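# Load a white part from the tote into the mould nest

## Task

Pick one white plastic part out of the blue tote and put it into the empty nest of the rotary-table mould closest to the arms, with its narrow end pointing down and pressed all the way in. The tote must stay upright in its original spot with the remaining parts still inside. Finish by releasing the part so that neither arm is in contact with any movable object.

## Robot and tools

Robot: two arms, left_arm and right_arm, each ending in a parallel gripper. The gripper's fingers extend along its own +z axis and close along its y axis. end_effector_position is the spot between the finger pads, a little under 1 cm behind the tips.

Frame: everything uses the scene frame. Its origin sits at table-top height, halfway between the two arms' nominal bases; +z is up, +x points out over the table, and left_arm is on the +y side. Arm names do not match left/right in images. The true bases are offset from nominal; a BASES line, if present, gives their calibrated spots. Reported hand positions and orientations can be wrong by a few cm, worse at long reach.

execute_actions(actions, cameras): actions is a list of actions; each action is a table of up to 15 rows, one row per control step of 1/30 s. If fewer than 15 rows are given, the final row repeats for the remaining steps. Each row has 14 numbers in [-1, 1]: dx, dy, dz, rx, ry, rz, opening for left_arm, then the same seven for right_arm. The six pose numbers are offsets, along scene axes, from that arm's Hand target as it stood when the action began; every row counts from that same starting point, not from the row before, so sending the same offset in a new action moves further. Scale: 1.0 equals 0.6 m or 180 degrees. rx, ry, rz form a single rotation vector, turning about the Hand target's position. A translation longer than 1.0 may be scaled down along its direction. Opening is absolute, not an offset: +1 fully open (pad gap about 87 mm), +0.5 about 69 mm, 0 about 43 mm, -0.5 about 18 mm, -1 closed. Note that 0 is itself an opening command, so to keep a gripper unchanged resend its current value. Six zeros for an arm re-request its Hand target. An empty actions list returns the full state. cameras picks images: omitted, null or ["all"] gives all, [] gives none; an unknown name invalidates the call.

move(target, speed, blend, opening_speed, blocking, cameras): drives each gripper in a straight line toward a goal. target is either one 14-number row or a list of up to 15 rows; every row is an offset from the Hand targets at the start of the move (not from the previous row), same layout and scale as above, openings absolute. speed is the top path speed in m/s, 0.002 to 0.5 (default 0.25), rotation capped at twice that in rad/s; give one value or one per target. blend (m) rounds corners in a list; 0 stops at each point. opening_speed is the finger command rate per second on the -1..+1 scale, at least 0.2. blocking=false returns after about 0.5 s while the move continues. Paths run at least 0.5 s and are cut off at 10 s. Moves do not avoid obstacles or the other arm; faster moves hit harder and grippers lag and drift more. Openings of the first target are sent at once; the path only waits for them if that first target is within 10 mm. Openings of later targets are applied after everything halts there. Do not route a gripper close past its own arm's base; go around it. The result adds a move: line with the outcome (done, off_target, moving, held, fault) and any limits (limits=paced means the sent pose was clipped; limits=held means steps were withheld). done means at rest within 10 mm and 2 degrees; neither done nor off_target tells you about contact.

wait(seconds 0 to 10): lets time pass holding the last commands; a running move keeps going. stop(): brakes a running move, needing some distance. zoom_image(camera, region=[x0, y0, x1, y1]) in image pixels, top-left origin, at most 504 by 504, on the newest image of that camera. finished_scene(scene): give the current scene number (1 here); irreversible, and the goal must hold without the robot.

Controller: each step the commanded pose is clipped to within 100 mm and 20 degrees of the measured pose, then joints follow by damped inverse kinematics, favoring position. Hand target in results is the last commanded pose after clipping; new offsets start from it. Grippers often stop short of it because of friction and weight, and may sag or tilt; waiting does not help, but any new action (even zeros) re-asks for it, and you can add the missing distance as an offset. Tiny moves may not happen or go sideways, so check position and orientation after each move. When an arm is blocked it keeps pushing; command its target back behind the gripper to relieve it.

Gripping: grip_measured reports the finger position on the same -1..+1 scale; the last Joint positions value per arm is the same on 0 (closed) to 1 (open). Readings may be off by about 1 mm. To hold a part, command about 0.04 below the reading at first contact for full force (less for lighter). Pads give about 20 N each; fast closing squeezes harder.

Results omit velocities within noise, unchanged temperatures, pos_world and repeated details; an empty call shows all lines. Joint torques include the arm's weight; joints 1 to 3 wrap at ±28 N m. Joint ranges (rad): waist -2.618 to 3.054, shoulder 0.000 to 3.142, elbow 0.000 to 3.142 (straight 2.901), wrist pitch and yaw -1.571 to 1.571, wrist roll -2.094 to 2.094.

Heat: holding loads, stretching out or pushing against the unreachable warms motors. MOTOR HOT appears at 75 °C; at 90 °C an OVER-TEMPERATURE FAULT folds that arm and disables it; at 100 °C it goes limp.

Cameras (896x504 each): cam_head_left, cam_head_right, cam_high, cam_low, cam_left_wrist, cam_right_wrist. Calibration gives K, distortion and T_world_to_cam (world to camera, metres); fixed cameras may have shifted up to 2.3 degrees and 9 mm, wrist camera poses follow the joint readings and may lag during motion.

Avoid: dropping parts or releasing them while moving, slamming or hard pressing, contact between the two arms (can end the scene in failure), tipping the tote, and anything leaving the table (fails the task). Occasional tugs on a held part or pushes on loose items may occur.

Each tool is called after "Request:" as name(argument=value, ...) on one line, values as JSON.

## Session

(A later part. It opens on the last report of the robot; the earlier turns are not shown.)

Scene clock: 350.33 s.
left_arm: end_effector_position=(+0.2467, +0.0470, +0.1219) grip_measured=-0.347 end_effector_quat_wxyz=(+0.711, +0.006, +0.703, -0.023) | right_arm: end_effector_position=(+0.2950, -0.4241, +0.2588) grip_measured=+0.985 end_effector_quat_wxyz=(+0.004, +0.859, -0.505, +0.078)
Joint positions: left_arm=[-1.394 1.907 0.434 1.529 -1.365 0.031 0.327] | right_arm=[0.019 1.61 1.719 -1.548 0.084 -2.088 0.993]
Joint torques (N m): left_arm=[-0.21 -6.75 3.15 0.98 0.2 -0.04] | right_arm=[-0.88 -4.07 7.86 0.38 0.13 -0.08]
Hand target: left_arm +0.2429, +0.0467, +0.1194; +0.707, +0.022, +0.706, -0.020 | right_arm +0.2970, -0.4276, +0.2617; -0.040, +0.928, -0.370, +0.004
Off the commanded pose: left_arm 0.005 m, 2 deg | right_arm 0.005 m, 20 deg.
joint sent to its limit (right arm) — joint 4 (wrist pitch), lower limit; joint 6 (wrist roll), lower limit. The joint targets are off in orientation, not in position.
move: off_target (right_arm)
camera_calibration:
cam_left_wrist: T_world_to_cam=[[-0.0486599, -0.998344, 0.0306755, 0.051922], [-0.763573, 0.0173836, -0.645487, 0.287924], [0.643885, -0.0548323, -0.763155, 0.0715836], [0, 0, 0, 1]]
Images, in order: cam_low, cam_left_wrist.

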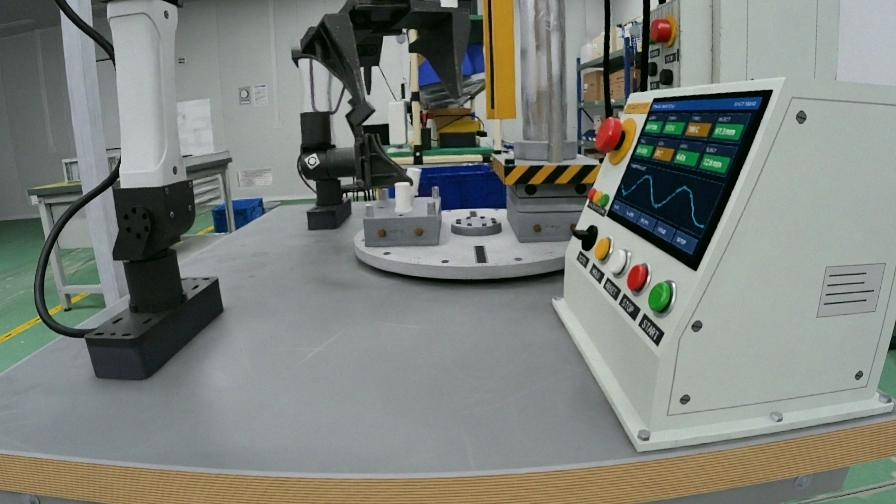

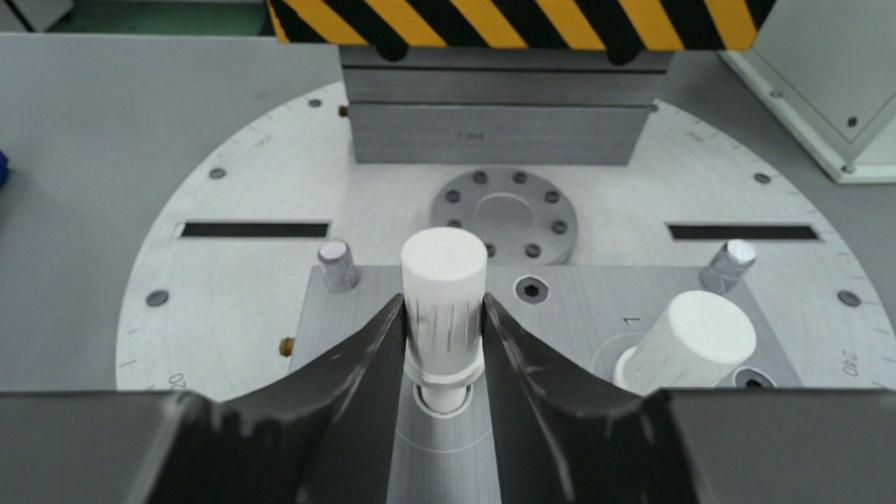

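Request:
move(target=[-0.01,0,0.002,0,0,0,-0.365,0,0,0,0,0,0,1], speed=0.03, cameras=["cam_left_wrist","cam_low"])

Request:
zoom_image(camera="cam_left_wrist", region=[350, 210, 530, 470])

Request:
zoom_image(camera="cam_low", region=[340, 120, 450, 250])

Scene clock: 357.87 s.
left_arm: end_effector_position=(+0.2431, +0.0467, +0.1207) grip_measured=-0.347 end_effector_quat_wxyz=(+0.710, +0.010, +0.704, -0.019) | right_arm: end_effector_position=(+0.2950, -0.4241, +0.2588) grip_measured=+0.985 end_effector_quat_wxyz=(+0.004, +0.859, -0.505, +0.078)
Joint positions: left_arm=[-1.407 1.907 0.434 1.52 -1.377 0.033 0.327] | right_arm=[0.019 1.61 1.719 -1.548 0.084 -2.088 0.993]
Joint torques (N m): left_arm=[-0.98 -7.39 2.85 1.03 0.09 -0.06] | right_arm=[-0.79 -4.14 7.83 0.42 0.13 -0.14]
Hand target: left_arm +0.2369, +0.0467, +0.1206; +0.707, +0.022, +0.706, -0.020 | right_arm +0.2970, -0.4276, +0.2617; -0.040, +0.928, -0.370, +0.004
Off the commanded pose: left_arm 0.006 m, 1 deg | right_arm 0.005 m, 20 deg.
joint sent to its limit (right arm) — joint 4 (wrist pitch), lower limit; joint 6 (wrist roll), lower limit. The joint targets are off in orientation, not in position.
move: off_target (right_arm)
camera_calibration:
cam_left_wrist: T_world_to_cam=[[-0.0497416, -0.998585, 0.0188054, 0.0531779], [-0.764844, 0.0259765, -0.643692, 0.284148], [0.642293, -0.0464014, -0.765054, 0.0732081], [0, 0, 0, 1]]
Images, in order: cam_low, cam_left_wrist.

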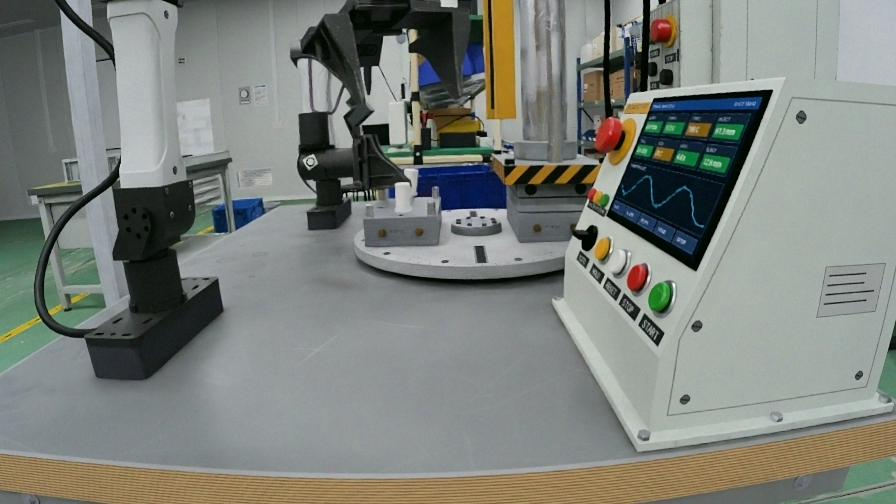

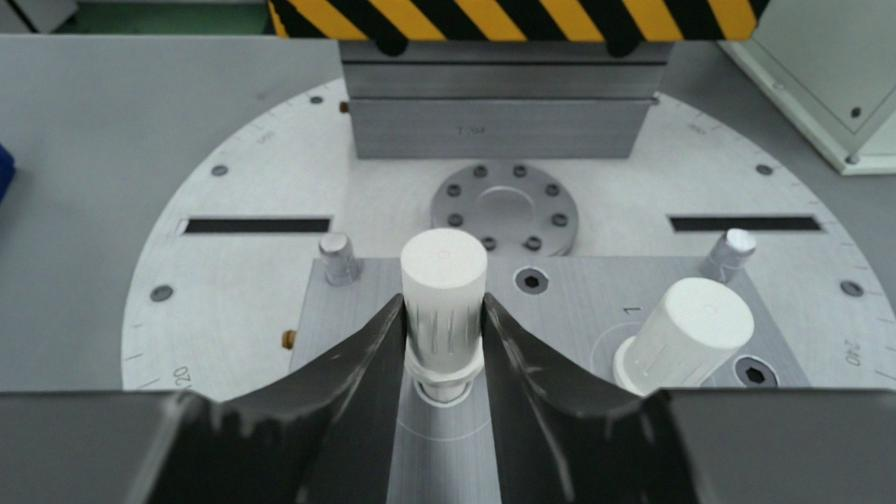

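Scaled by 1.938 from the camera's 896x504 image, which has a finer 1280x720 frame.

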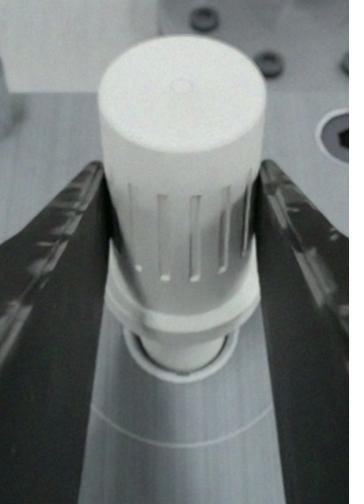

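Scaled by 3.877 from the camera's 896x504 image, which has a finer 1280x720 frame.

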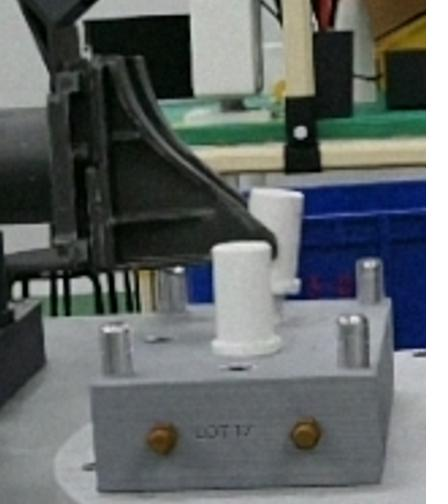

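Request:
move(target=[-0.0075,0,0,0,0,0,-0.365,0,0,0,0,0,0,1], speed=0.03, cameras=["cam_left_wrist","cam_low"])

Request:
zoom_image(camera="cam_left_wrist", region=[350, 210, 530, 470])

Request:
zoom_image(camera="cam_low", region=[340, 120, 450, 250])

Scene clock: 365.20 s.
left_arm: end_effector_position=(+0.2381, +0.0464, +0.1185) grip_measured=-0.347 end_effector_quat_wxyz=(+0.709, +0.018, +0.705, -0.016) | right_arm: end_effector_position=(+0.2950, -0.4241, +0.2588) grip_measured=+0.985 end_effector_quat_wxyz=(+0.004, +0.859, -0.505, +0.078)
Joint positions: left_arm=[-1.425 1.907 0.43 1.506 -1.389 0.032 0.327] | right_arm=[0.019 1.61 1.719 -1.548 0.084 -2.088 0.993]
Joint torques (N m): left_arm=[-0.85 -7.69 2.97 1.12 0.01 -0.09] | right_arm=[-0.8 -4.16 7.84 0.41 0.13 -0.11]
Hand target: left_arm +0.2324, +0.0467, +0.1207; +0.707, +0.021, +0.706, -0.020 | right_arm +0.2970, -0.4276, +0.2617; -0.040, +0.928, -0.370, +0.004
Off the commanded pose: left_arm 0.006 m, 1 deg | right_arm 0.005 m, 20 deg.
joint sent to its limit (right arm) — joint 4 (wrist pitch), lower limit; joint 6 (wrist roll), lower limit. The joint targets are off in orientation, not in position.
move: off_target (right_arm)
camera_calibration:
cam_left_wrist: T_world_to_cam=[[-0.05582, -0.998437, 0.00282305, 0.0559741], [-0.766555, 0.0410441, -0.640866, 0.278289], [0.639748, -0.0379371, -0.767648, 0.0751923], [0, 0, 0, 1]]
Images, in order: cam_low, cam_left_wrist.

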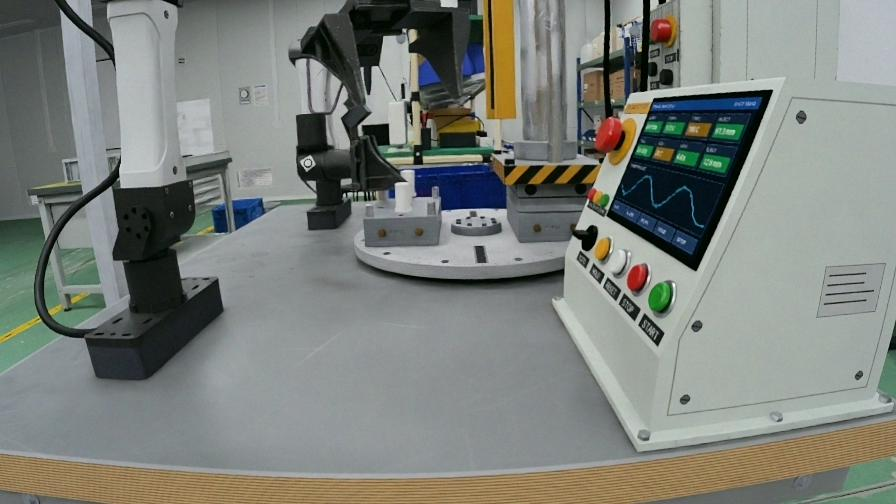

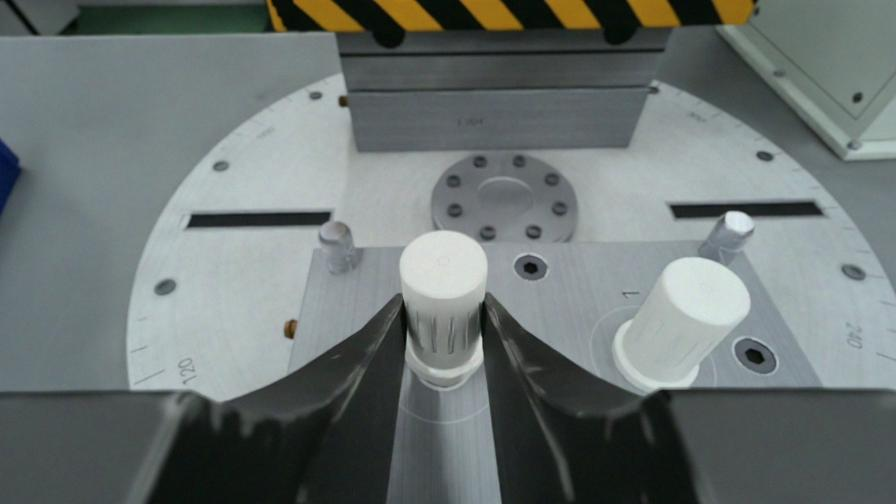

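Scaled by 1.938 from the camera's 896x504 image, which has a finer 1280x720 frame.

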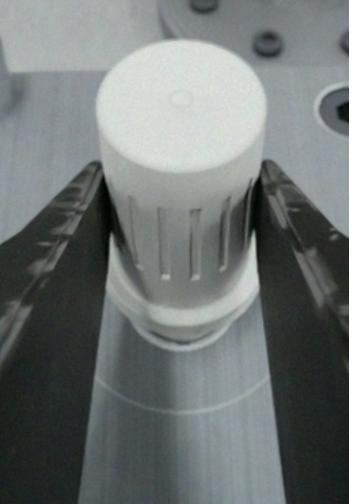

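Scaled by 3.877 from the camera's 896x504 image, which has a finer 1280x720 frame.

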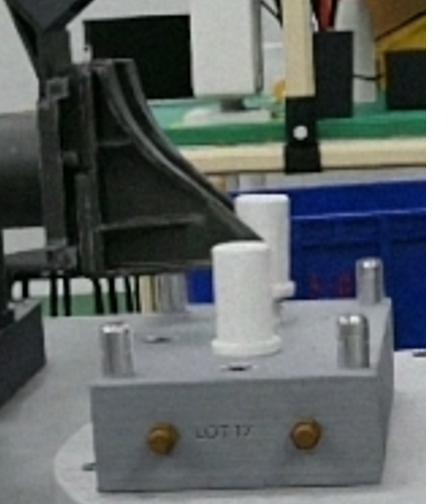

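Request:
move(target=[0.007,0,-0.022,0,0,0,-0.4,0,0,0,0,0,0,1], speed=0.03, cameras=["cam_left_wrist","cam_low","cam_high"])

Request:
zoom_image(camera="cam_left_wrist", region=[350, 210, 530, 470])

Request:
zoom_image(camera="cam_low", region=[340, 120, 450, 250])

Request:
zoom_image(camera="cam_high", region=[360, 220, 510, 340])

Scene clock: 376.67 s.
left_arm: end_effector_position=(+0.2381, +0.0462, +0.1134) grip_measured=-0.347 end_effector_quat_wxyz=(+0.708, +0.017, +0.706, -0.017) | right_arm: end_effector_position=(+0.2950, -0.4241, +0.2588) grip_measured=+0.985 end_effector_quat_wxyz=(+0.004, +0.859, -0.505, +0.078)
Joint positions: left_arm=[-1.425 1.931 0.43 1.52 -1.39 0.02 0.327] | right_arm=[0.019 1.61 1.719 -1.548 0.084 -2.088 0.993]
Joint torques (N m): left_arm=[0.39 -4.56 2.76 1.46 0.17 -0.13] | right_arm=[-0.8 -4.14 7.83 0.41 0.1 -0.09]
Hand target: left_arm +0.2366, +0.0466, +0.1075; +0.707, +0.022, +0.706, -0.020 | right_arm +0.2970, -0.4276, +0.2617; -0.040, +0.928, -0.370, +0.004
Off the commanded pose: left_arm 0.006 m, 1 deg | right_arm 0.005 m, 20 deg; orientation clipped.
joint sent to its limit (right arm) — joint 4 (wrist pitch), lower limit; joint 6 (wrist roll), lower limit. The joint targets are off in orientation, not in position.
move: off_target (right_arm); limits=paced
camera_calibration:
cam_left_wrist: T_world_to_cam=[[-0.0551039, -0.998465, 0.00566594, 0.0552787], [-0.76778, 0.0387436, -0.639541, 0.275249], [0.638339, -0.0395914, -0.768736, 0.0718327], [0, 0, 0, 1]]
Images, in order: cam_high, cam_low, cam_left_wrist.

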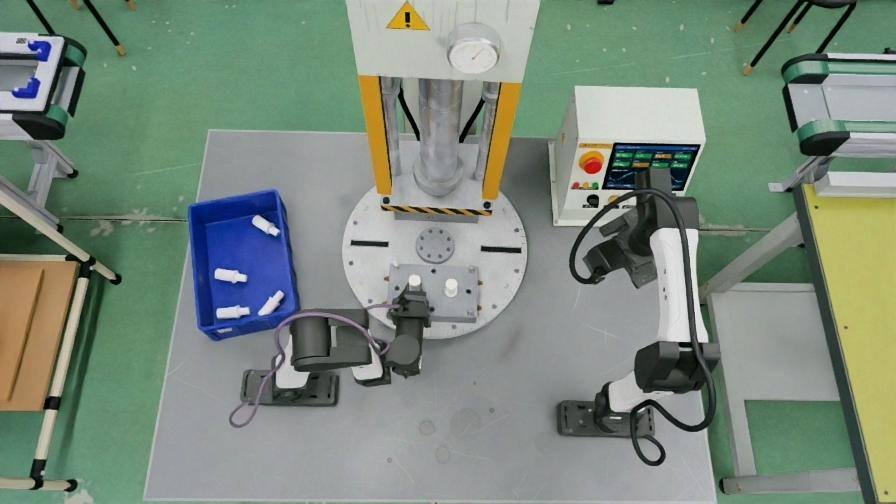

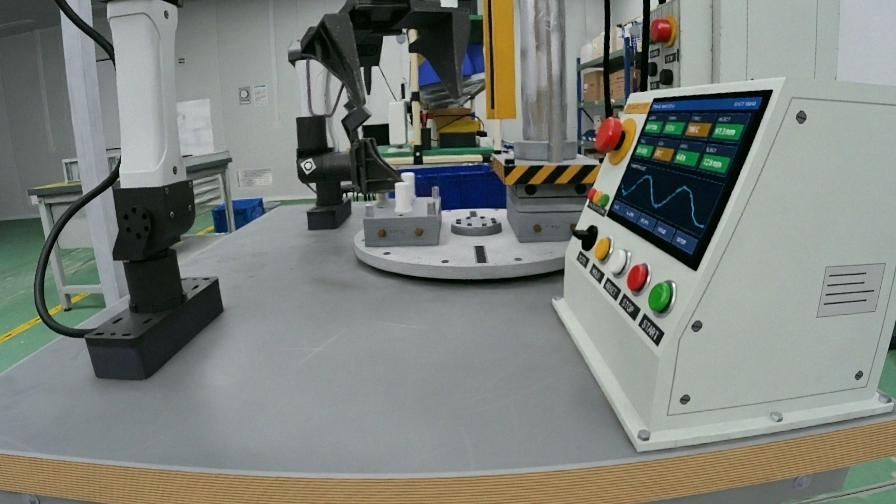

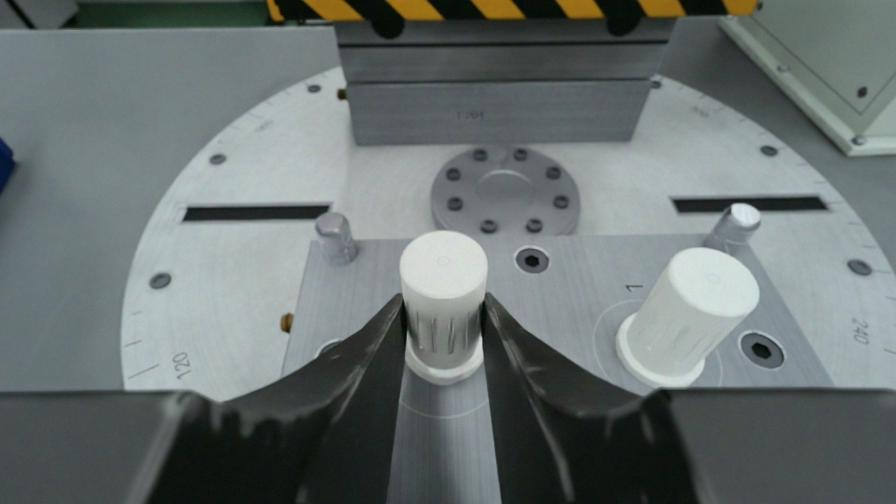

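Scaled by 1.938 from the camera's 896x504 image, which has a finer 1280x720 frame.

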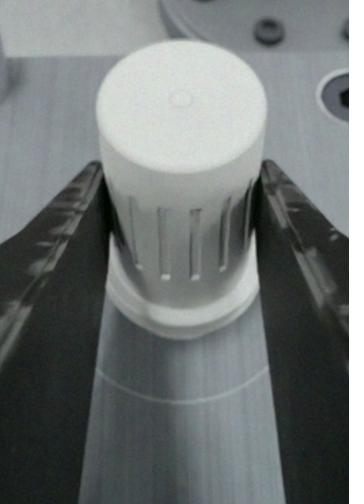

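Scaled by 3.877 from the camera's 896x504 image, which has a finer 1280x720 frame.

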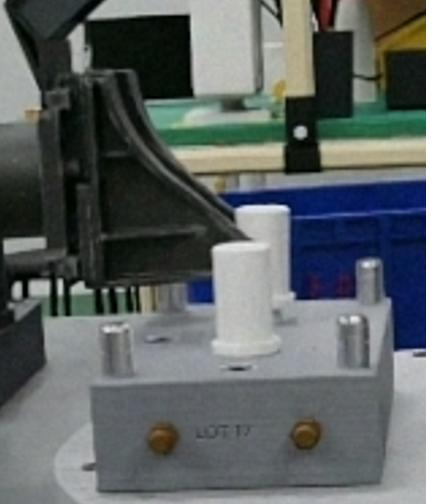

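Scaled by 3.360 from the camera's 896x504 image, which has a finer 1280x720 frame.

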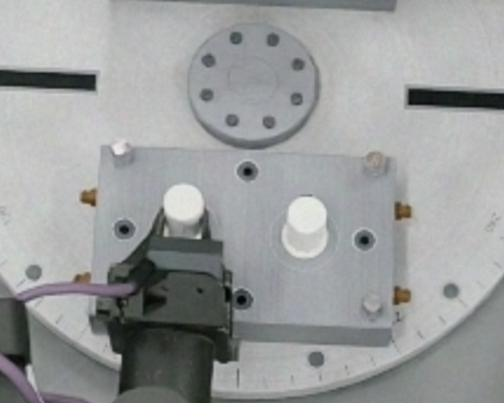

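Request:
move(target=[0.001,0,-0.01,0,0,0,-0.4,0,0,0,0,0,0,1], speed=0.03, cameras=["cam_left_wrist","cam_low"])

Request:
zoom_image(camera="cam_left_wrist", region=[350, 210, 530, 470])

Request:
zoom_image(camera="cam_low", region=[340, 120, 450, 250])

Scene clock: 384.87 s.
left_arm: end_effector_position=(+0.2383, +0.0463, +0.1073) grip_measured=-0.347 end_effector_quat_wxyz=(+0.708, +0.017, +0.706, -0.016) | right_arm: end_effector_position=(+0.2950, -0.4241, +0.2588) grip_measured=+0.985 end_effector_quat_wxyz=(+0.004, +0.859, -0.505, +0.078)
Joint positions: left_arm=[-1.424 1.963 0.43 1.545 -1.39 0.014 0.327] | right_arm=[0.019 1.61 1.719 -1.548 0.084 -2.088 0.993]
Joint torques (N m): left_arm=[0.55 -4.67 2.59 1.49 0.2 -0.13] | right_arm=[-0.77 -4.07 7.87 0.42 0.13 -0.1]
Hand target: left_arm +0.2372, +0.0466, +0.1015; +0.707, +0.022, +0.706, -0.020 | right_arm +0.2970, -0.4276, +0.2617; -0.040, +0.928, -0.370, +0.004
Off the commanded pose: left_arm 0.006 m, 1 deg | right_arm 0.005 m, 20 deg; orientation clipped.
joint sent to its limit (left arm) — joint 4 (wrist pitch), upper limit. The joint targets still meet the commanded pose.
joint sent to its limit (right arm) — joint 4 (wrist pitch), lower limit; joint 6 (wrist roll), lower limit. The joint targets are off in orientation, not in position.
move: off_target (right_arm); limits=paced
camera_calibration:
cam_left_wrist: T_world_to_cam=[[-0.0539727, -0.998528, 0.00540008, 0.0551847], [-0.768563, 0.0380888, -0.638639, 0.271619], [0.637494, -0.0386194, -0.769487, 0.0672899], [0, 0, 0, 1]]
Images, in order: cam_low, cam_left_wrist.

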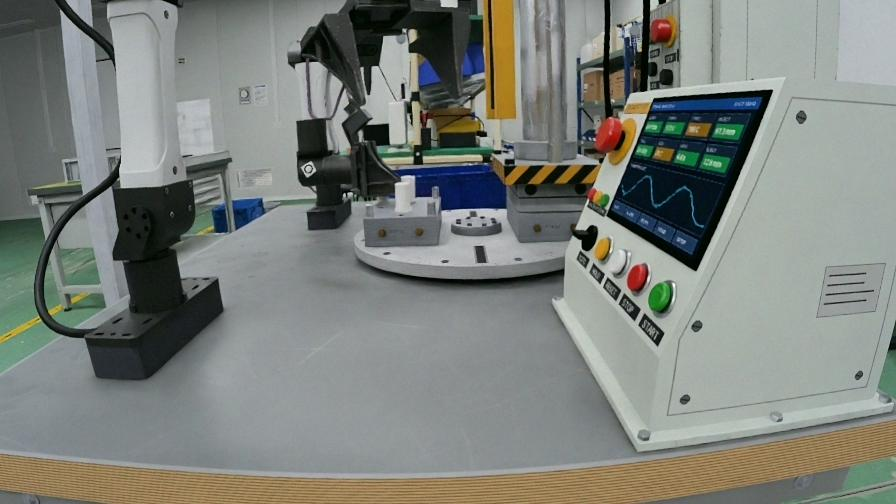

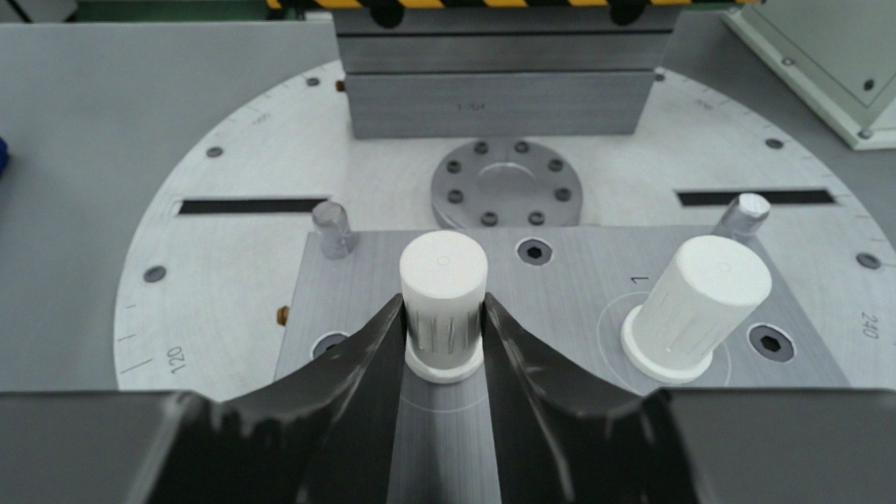

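Scaled by 1.938 from the camera's 896x504 image, which has a finer 1280x720 frame.

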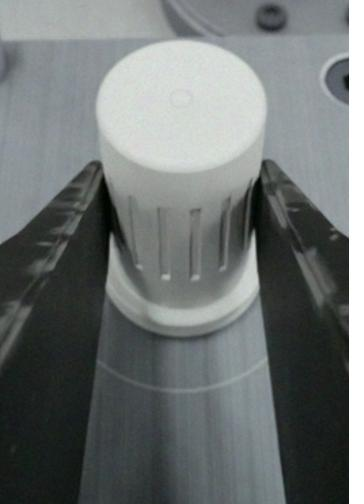

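Scaled by 3.877 from the camera's 896x504 image, which has a finer 1280x720 frame.

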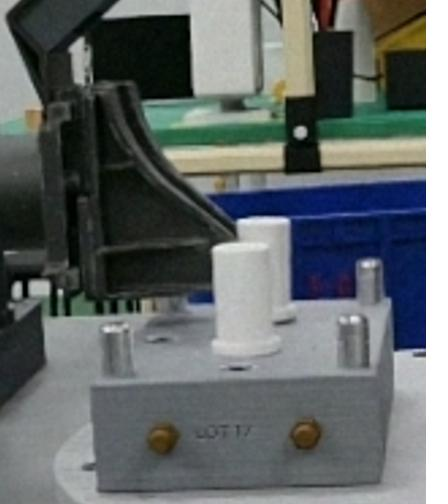

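Still moving freely; continue.

Request:
move(target=[0.0,0,-0.01,0,0,0,-0.4,0,0,0,0,0,0,1], speed=0.03, cameras=["cam_left_wrist","cam_low"])

Request:
zoom_image(camera="cam_left_wrist", region=[350, 210, 530, 470])

Request:
zoom_image(camera="cam_low", region=[340, 120, 450, 250])

Scene clock: 390.60 s.
left_arm: end_effector_position=(+0.2383, +0.0466, +0.1052) grip_measured=-0.347 end_effector_quat_wxyz=(+0.708, +0.012, +0.706, -0.018) | right_arm: end_effector_position=(+0.2950, -0.4241, +0.2588) grip_measured=+0.985 end_effector_quat_wxyz=(+0.004, +0.859, -0.505, +0.078)
Joint positions: left_arm=[-1.424 1.976 0.43 1.56 -1.394 0.006 0.327] | right_arm=[0.019 1.61 1.719 -1.548 0.084 -2.088 0.993]
Joint torques (N m): left_arm=[0.58 -4.01 2.55 1.31 0.25 -0.26] | right_arm=[-0.81 -4.08 7.92 0.4 0.09 -0.11]
Hand target: left_arm +0.2372, +0.0466, +0.0954; +0.707, +0.022, +0.706, -0.020 | right_arm +0.2970, -0.4276, +0.2617; -0.040, +0.928, -0.370, +0.004
Off the commanded pose: left_arm 0.010 m, 1 deg | right_arm 0.005 m, 20 deg; orientation clipped.
joint read past its limit (left arm) — joint 4 (wrist pitch), upper limit.
joint sent to its limit (left arm) — joint 4 (wrist pitch), upper limit. The joint targets still meet the commanded pose.
joint sent to its limit (right arm) — joint 4 (wrist pitch), lower limit; joint 6 (wrist roll), lower limit. The joint targets are off in orientation, not in position.
move: off_target (right_arm); limits=paced
camera_calibration:
cam_left_wrist: T_world_to_cam=[[-0.0501812, -0.998629, 0.0149195, 0.0535662], [-0.76882, 0.0290896, -0.638803, 0.270811], [0.637493, -0.0435263, -0.769226, 0.065906], [0, 0, 0, 1]]
Images, in order: cam_low, cam_left_wrist.

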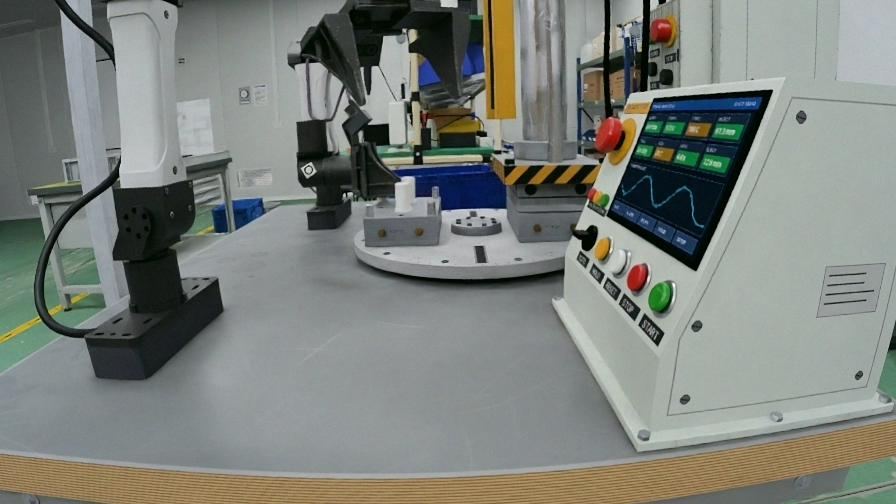

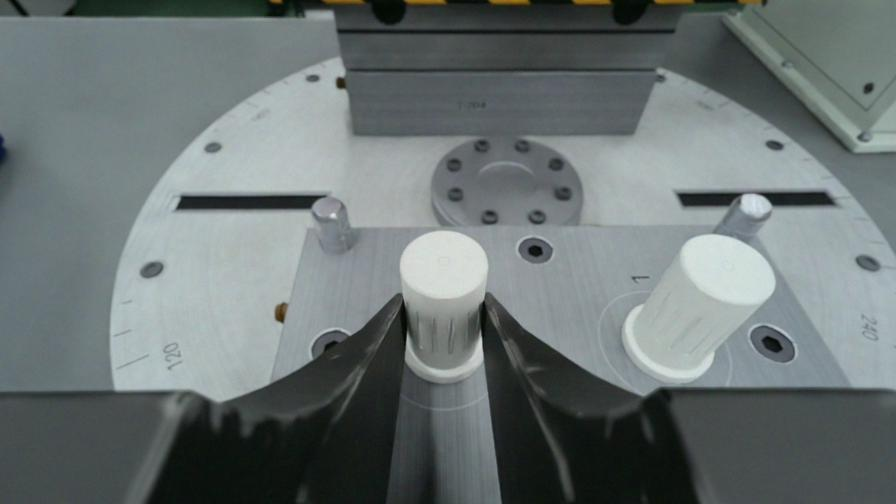

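Scaled by 1.938 from the camera's 896x504 image, which has a finer 1280x720 frame.

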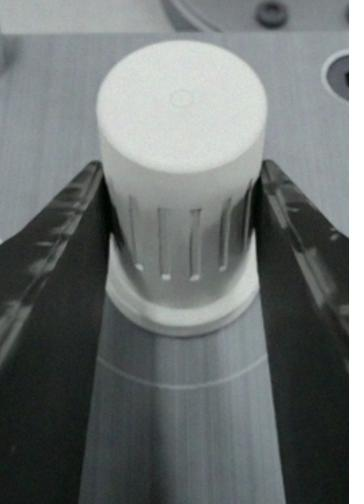

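Scaled by 3.877 from the camera's 896x504 image, which has a finer 1280x720 frame.

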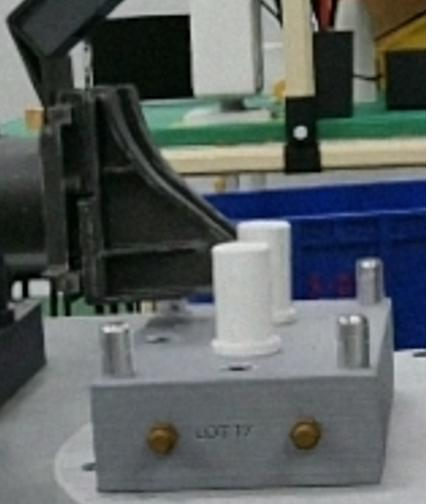

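Request:
move(target=[0.0,0,0.008,0,0,0,-0.15,0,0,0,0,0,0,1], speed=0.03, opening_speed=0.3, cameras=["cam_left_wrist","cam_low"])

Request:
zoom_image(camera="cam_left_wrist", region=[350, 210, 530, 470])

Request:
zoom_image(camera="cam_low", region=[340, 120, 450, 250])

Scene clock: 400.13 s.
left_arm: end_effector_position=(+0.2383, +0.0461, +0.1052) grip_measured=-0.150 end_effector_quat_wxyz=(+0.708, +0.010, +0.706, -0.021) | right_arm: end_effector_position=(+0.2950, -0.4241, +0.2588) grip_measured=+0.985 end_effector_quat_wxyz=(+0.004, +0.859, -0.505, +0.078)
Joint positions: left_arm=[-1.424 1.976 0.43 1.56 -1.393 0 0.425] | right_arm=[0.019 1.61 1.719 -1.548 0.084 -2.088 0.993]
Joint torques (N m): left_arm=[0.57 -5.3 2.56 1.32 0.23 -0.05] | right_arm=[-0.79 -4.04 7.79 0.41 0.1 -0.07]
Hand target: left_arm +0.2372, +0.0466, +0.1002; +0.707, +0.022, +0.706, -0.020 | right_arm +0.2970, -0.4276, +0.2617; -0.040, +0.928, -0.370, +0.004
Off the commanded pose: left_arm 0.005 m, 1 deg | right_arm 0.005 m, 20 deg.
joint read past its limit (left arm) — joint 4 (wrist pitch), upper limit.
joint sent to its limit (left arm) — joint 4 (wrist pitch), upper limit. The joint targets still meet the commanded pose.
joint sent to its limit (right arm) — joint 4 (wrist pitch), lower limit; joint 6 (wrist roll), lower limit. The joint targets are off in orientation, not in position.
move: off_target (right_arm); limits=paced
camera_calibration:
cam_left_wrist: T_world_to_cam=[[-0.0513351, -0.99846, 0.0210189, 0.0527364], [-0.768946, 0.0260876, -0.638782, 0.270979], [0.63725, -0.0489543, -0.769101, 0.066198], [0, 0, 0, 1]]
Images, in order: cam_low, cam_left_wrist.

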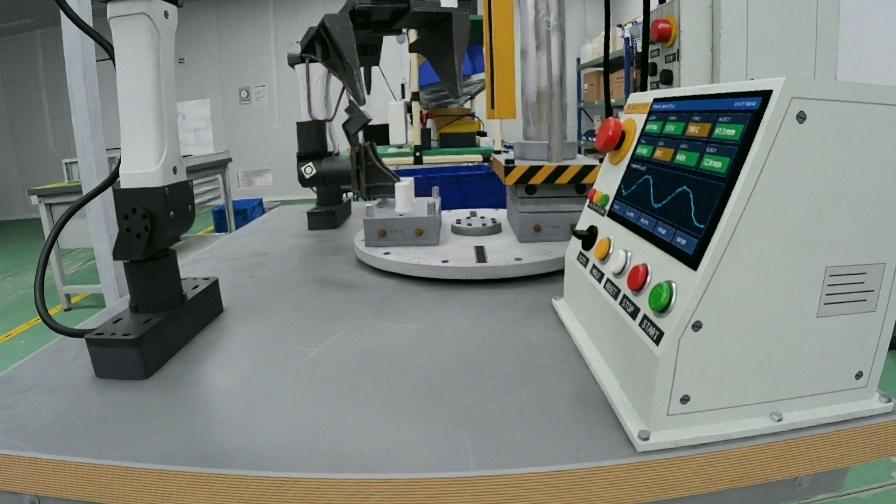

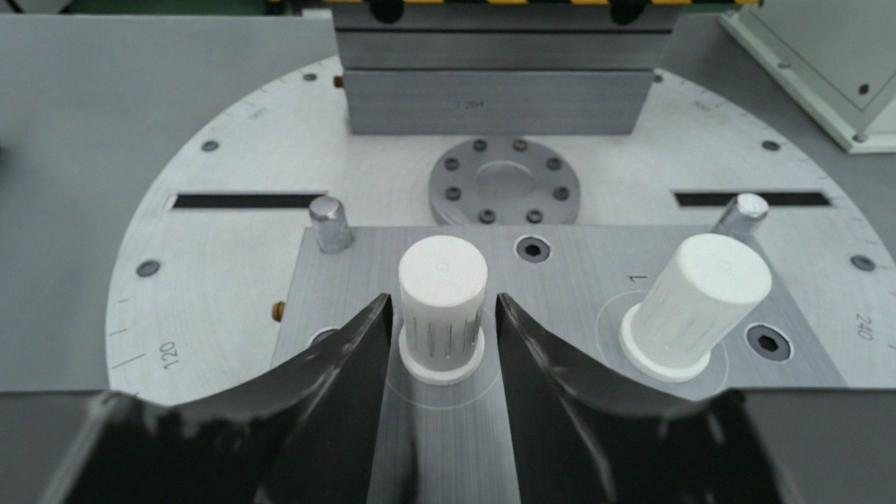

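Scaled by 1.938 from the camera's 896x504 image, which has a finer 1280x720 frame.

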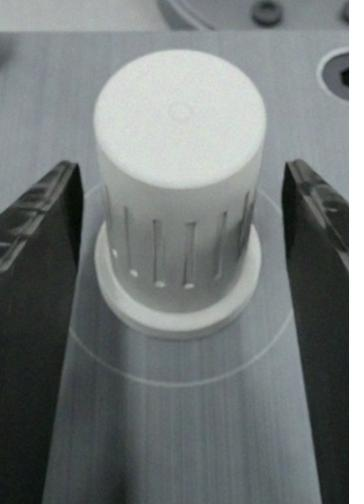

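Scaled by 3.877 from the camera's 896x504 image, which has a finer 1280x720 frame.

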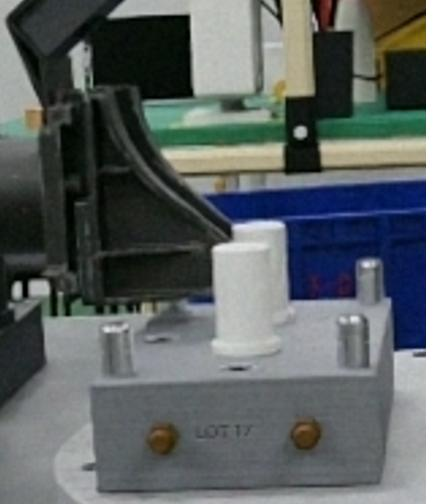

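Request:
move(target=[[0.0,0,0.16,0,0,0,-0.15,0,0,0,0,0,0,1],[-0.12,-0.03,0.2,0,0,-0.06,-0.15,0,0,0,0,0,0,1]], speed=[0.06,0.2], blend=0.02)

Request:
zoom_image(camera="cam_low", region=[340, 120, 450, 250])

Request:
zoom_image(camera="cam_high", region=[360, 220, 510, 340])

Request:
zoom_image(camera="cam_left_wrist", region=[300, 200, 700, 420])

Scene clock: 412.50 s.
left_arm: end_effector_position=(+0.1670, +0.0302, +0.2102) grip_measured=-0.150 end_effector_quat_wxyz=(+0.705, +0.103, +0.697, -0.076) | right_arm: end_effector_position=(+0.2950, -0.4241, +0.2588) grip_measured=+0.985 end_effector_quat_wxyz=(+0.004, +0.859, -0.505, +0.078)
Joint positions: left_arm=[-1.686 1.404 0.48 0.976 -1.445 0.09 0.425] | right_arm=[0.019 1.61 1.719 -1.548 0.084 -2.088 0.993]
Joint torques (N m): left_arm=[0.18 -5.52 9.1 1.16 -0.02 -0.1] | right_arm=[-0.8 -4.15 7.83 0.43 0.13 -0.11]
Hand target: left_arm +0.1652, +0.0287, +0.2201; +0.702, +0.088, +0.701, -0.086 | right_arm +0.2970, -0.4276, +0.2617; -0.040, +0.928, -0.370, +0.004
Off the commanded pose: left_arm 0.010 m, 2 deg | right_arm 0.005 m, 20 deg.
joint sent to its limit (right arm) — joint 4 (wrist pitch), lower limit; joint 6 (wrist roll), lower limit. The joint targets are off in orientation, not in position.
move: off_target (right_arm)
camera_calibration:
cam_left_wrist: T_world_to_cam=[[-0.257684, -0.965654, -0.0333443, 0.0758603], [-0.735641, 0.218446, -0.641182, 0.272752], [0.626443, -0.140693, -0.766664, 0.195677], [0, 0, 0, 1]]
cam_right_wrist: T_world_to_cam=[[0.864077, 0.496166, 0.0848007, -0.0704386], [0.212969, -0.513008, 0.831545, -0.470249], [0.456088, -0.700459, -0.548946, -0.148022], [0, 0, 0, 1]]

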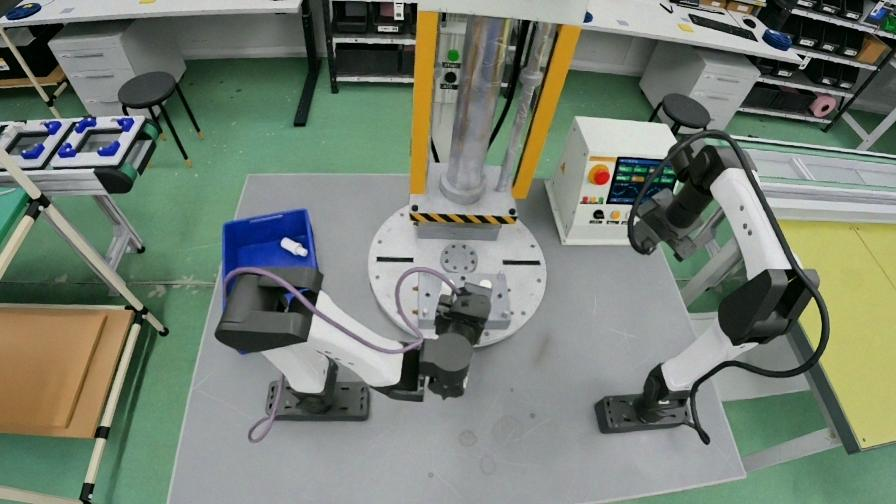

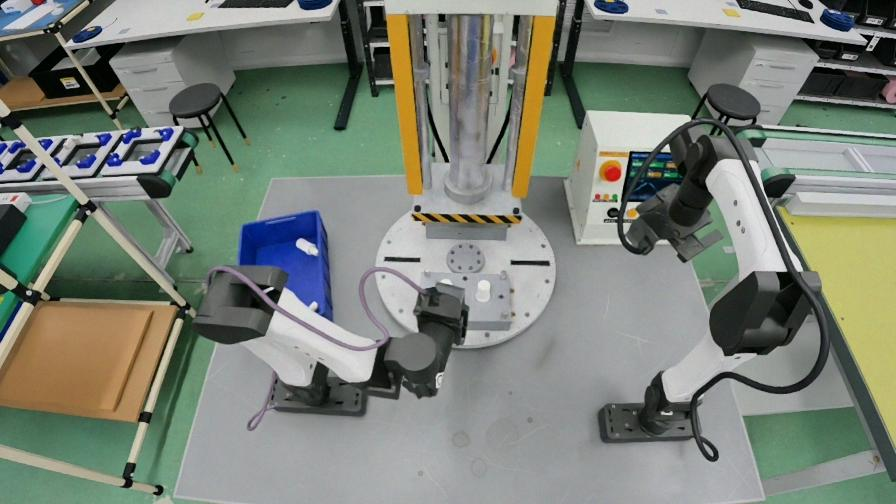

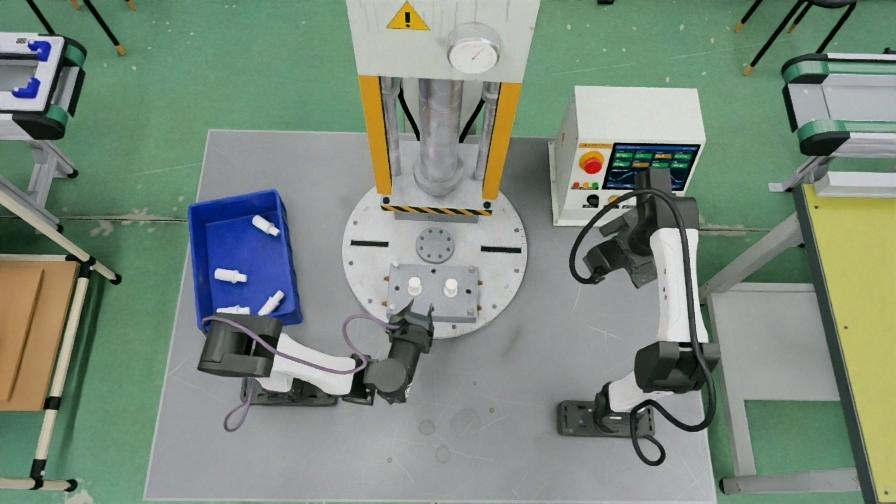

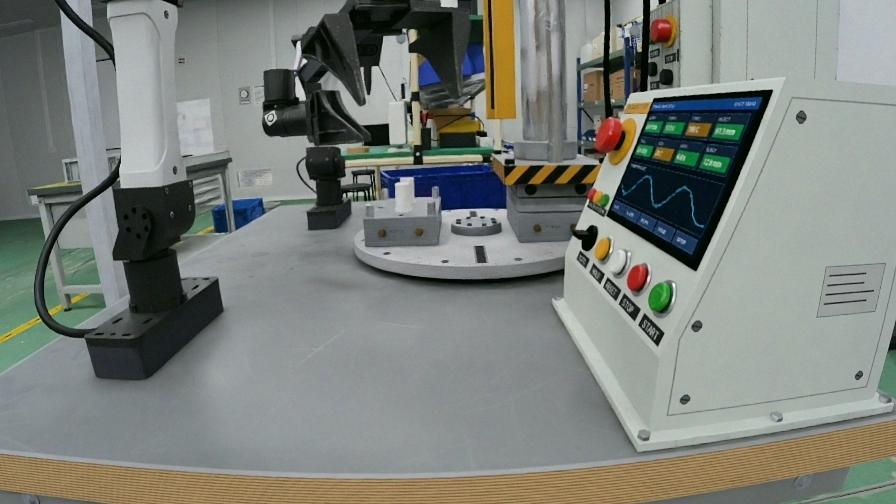

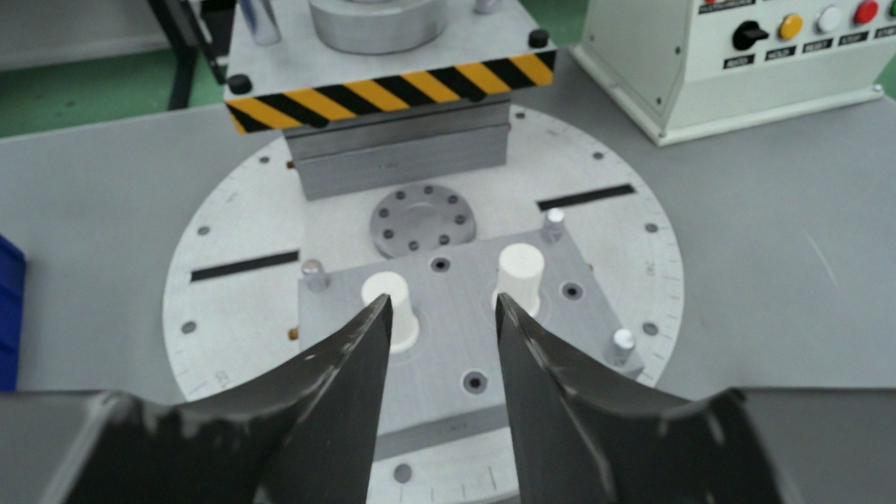

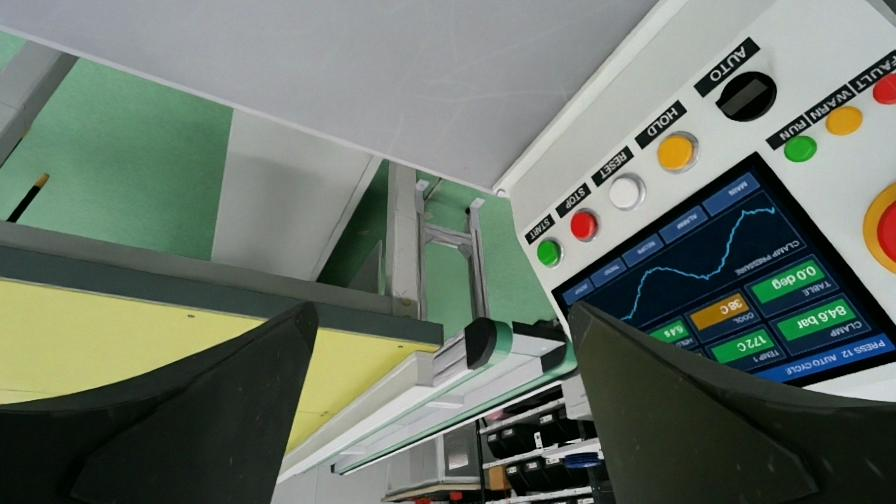

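Scaled by 3.877 from the camera's 896x504 image, which has a finer 1280x720 frame.

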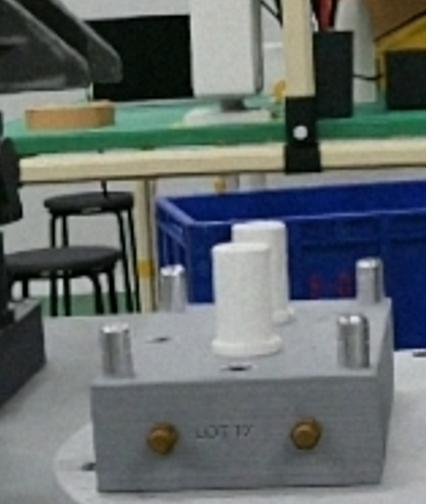

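Scaled by 3.360 from the camera's 896x504 image, which has a finer 1280x720 frame.

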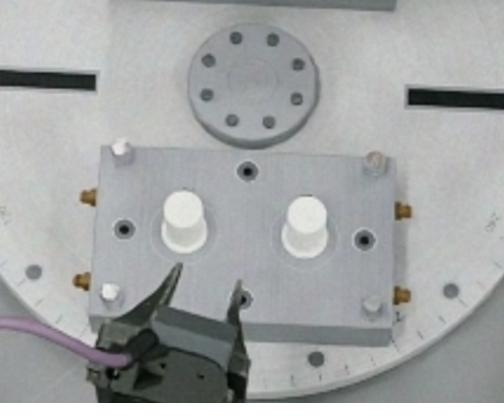

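Scaled by 1.260 from the camera's 896x504 image, which has a finer 1280x720 frame.

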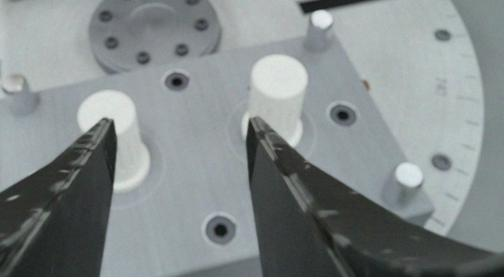

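Request:
finished_scene(scene=2)

The scene is finished: the task was done.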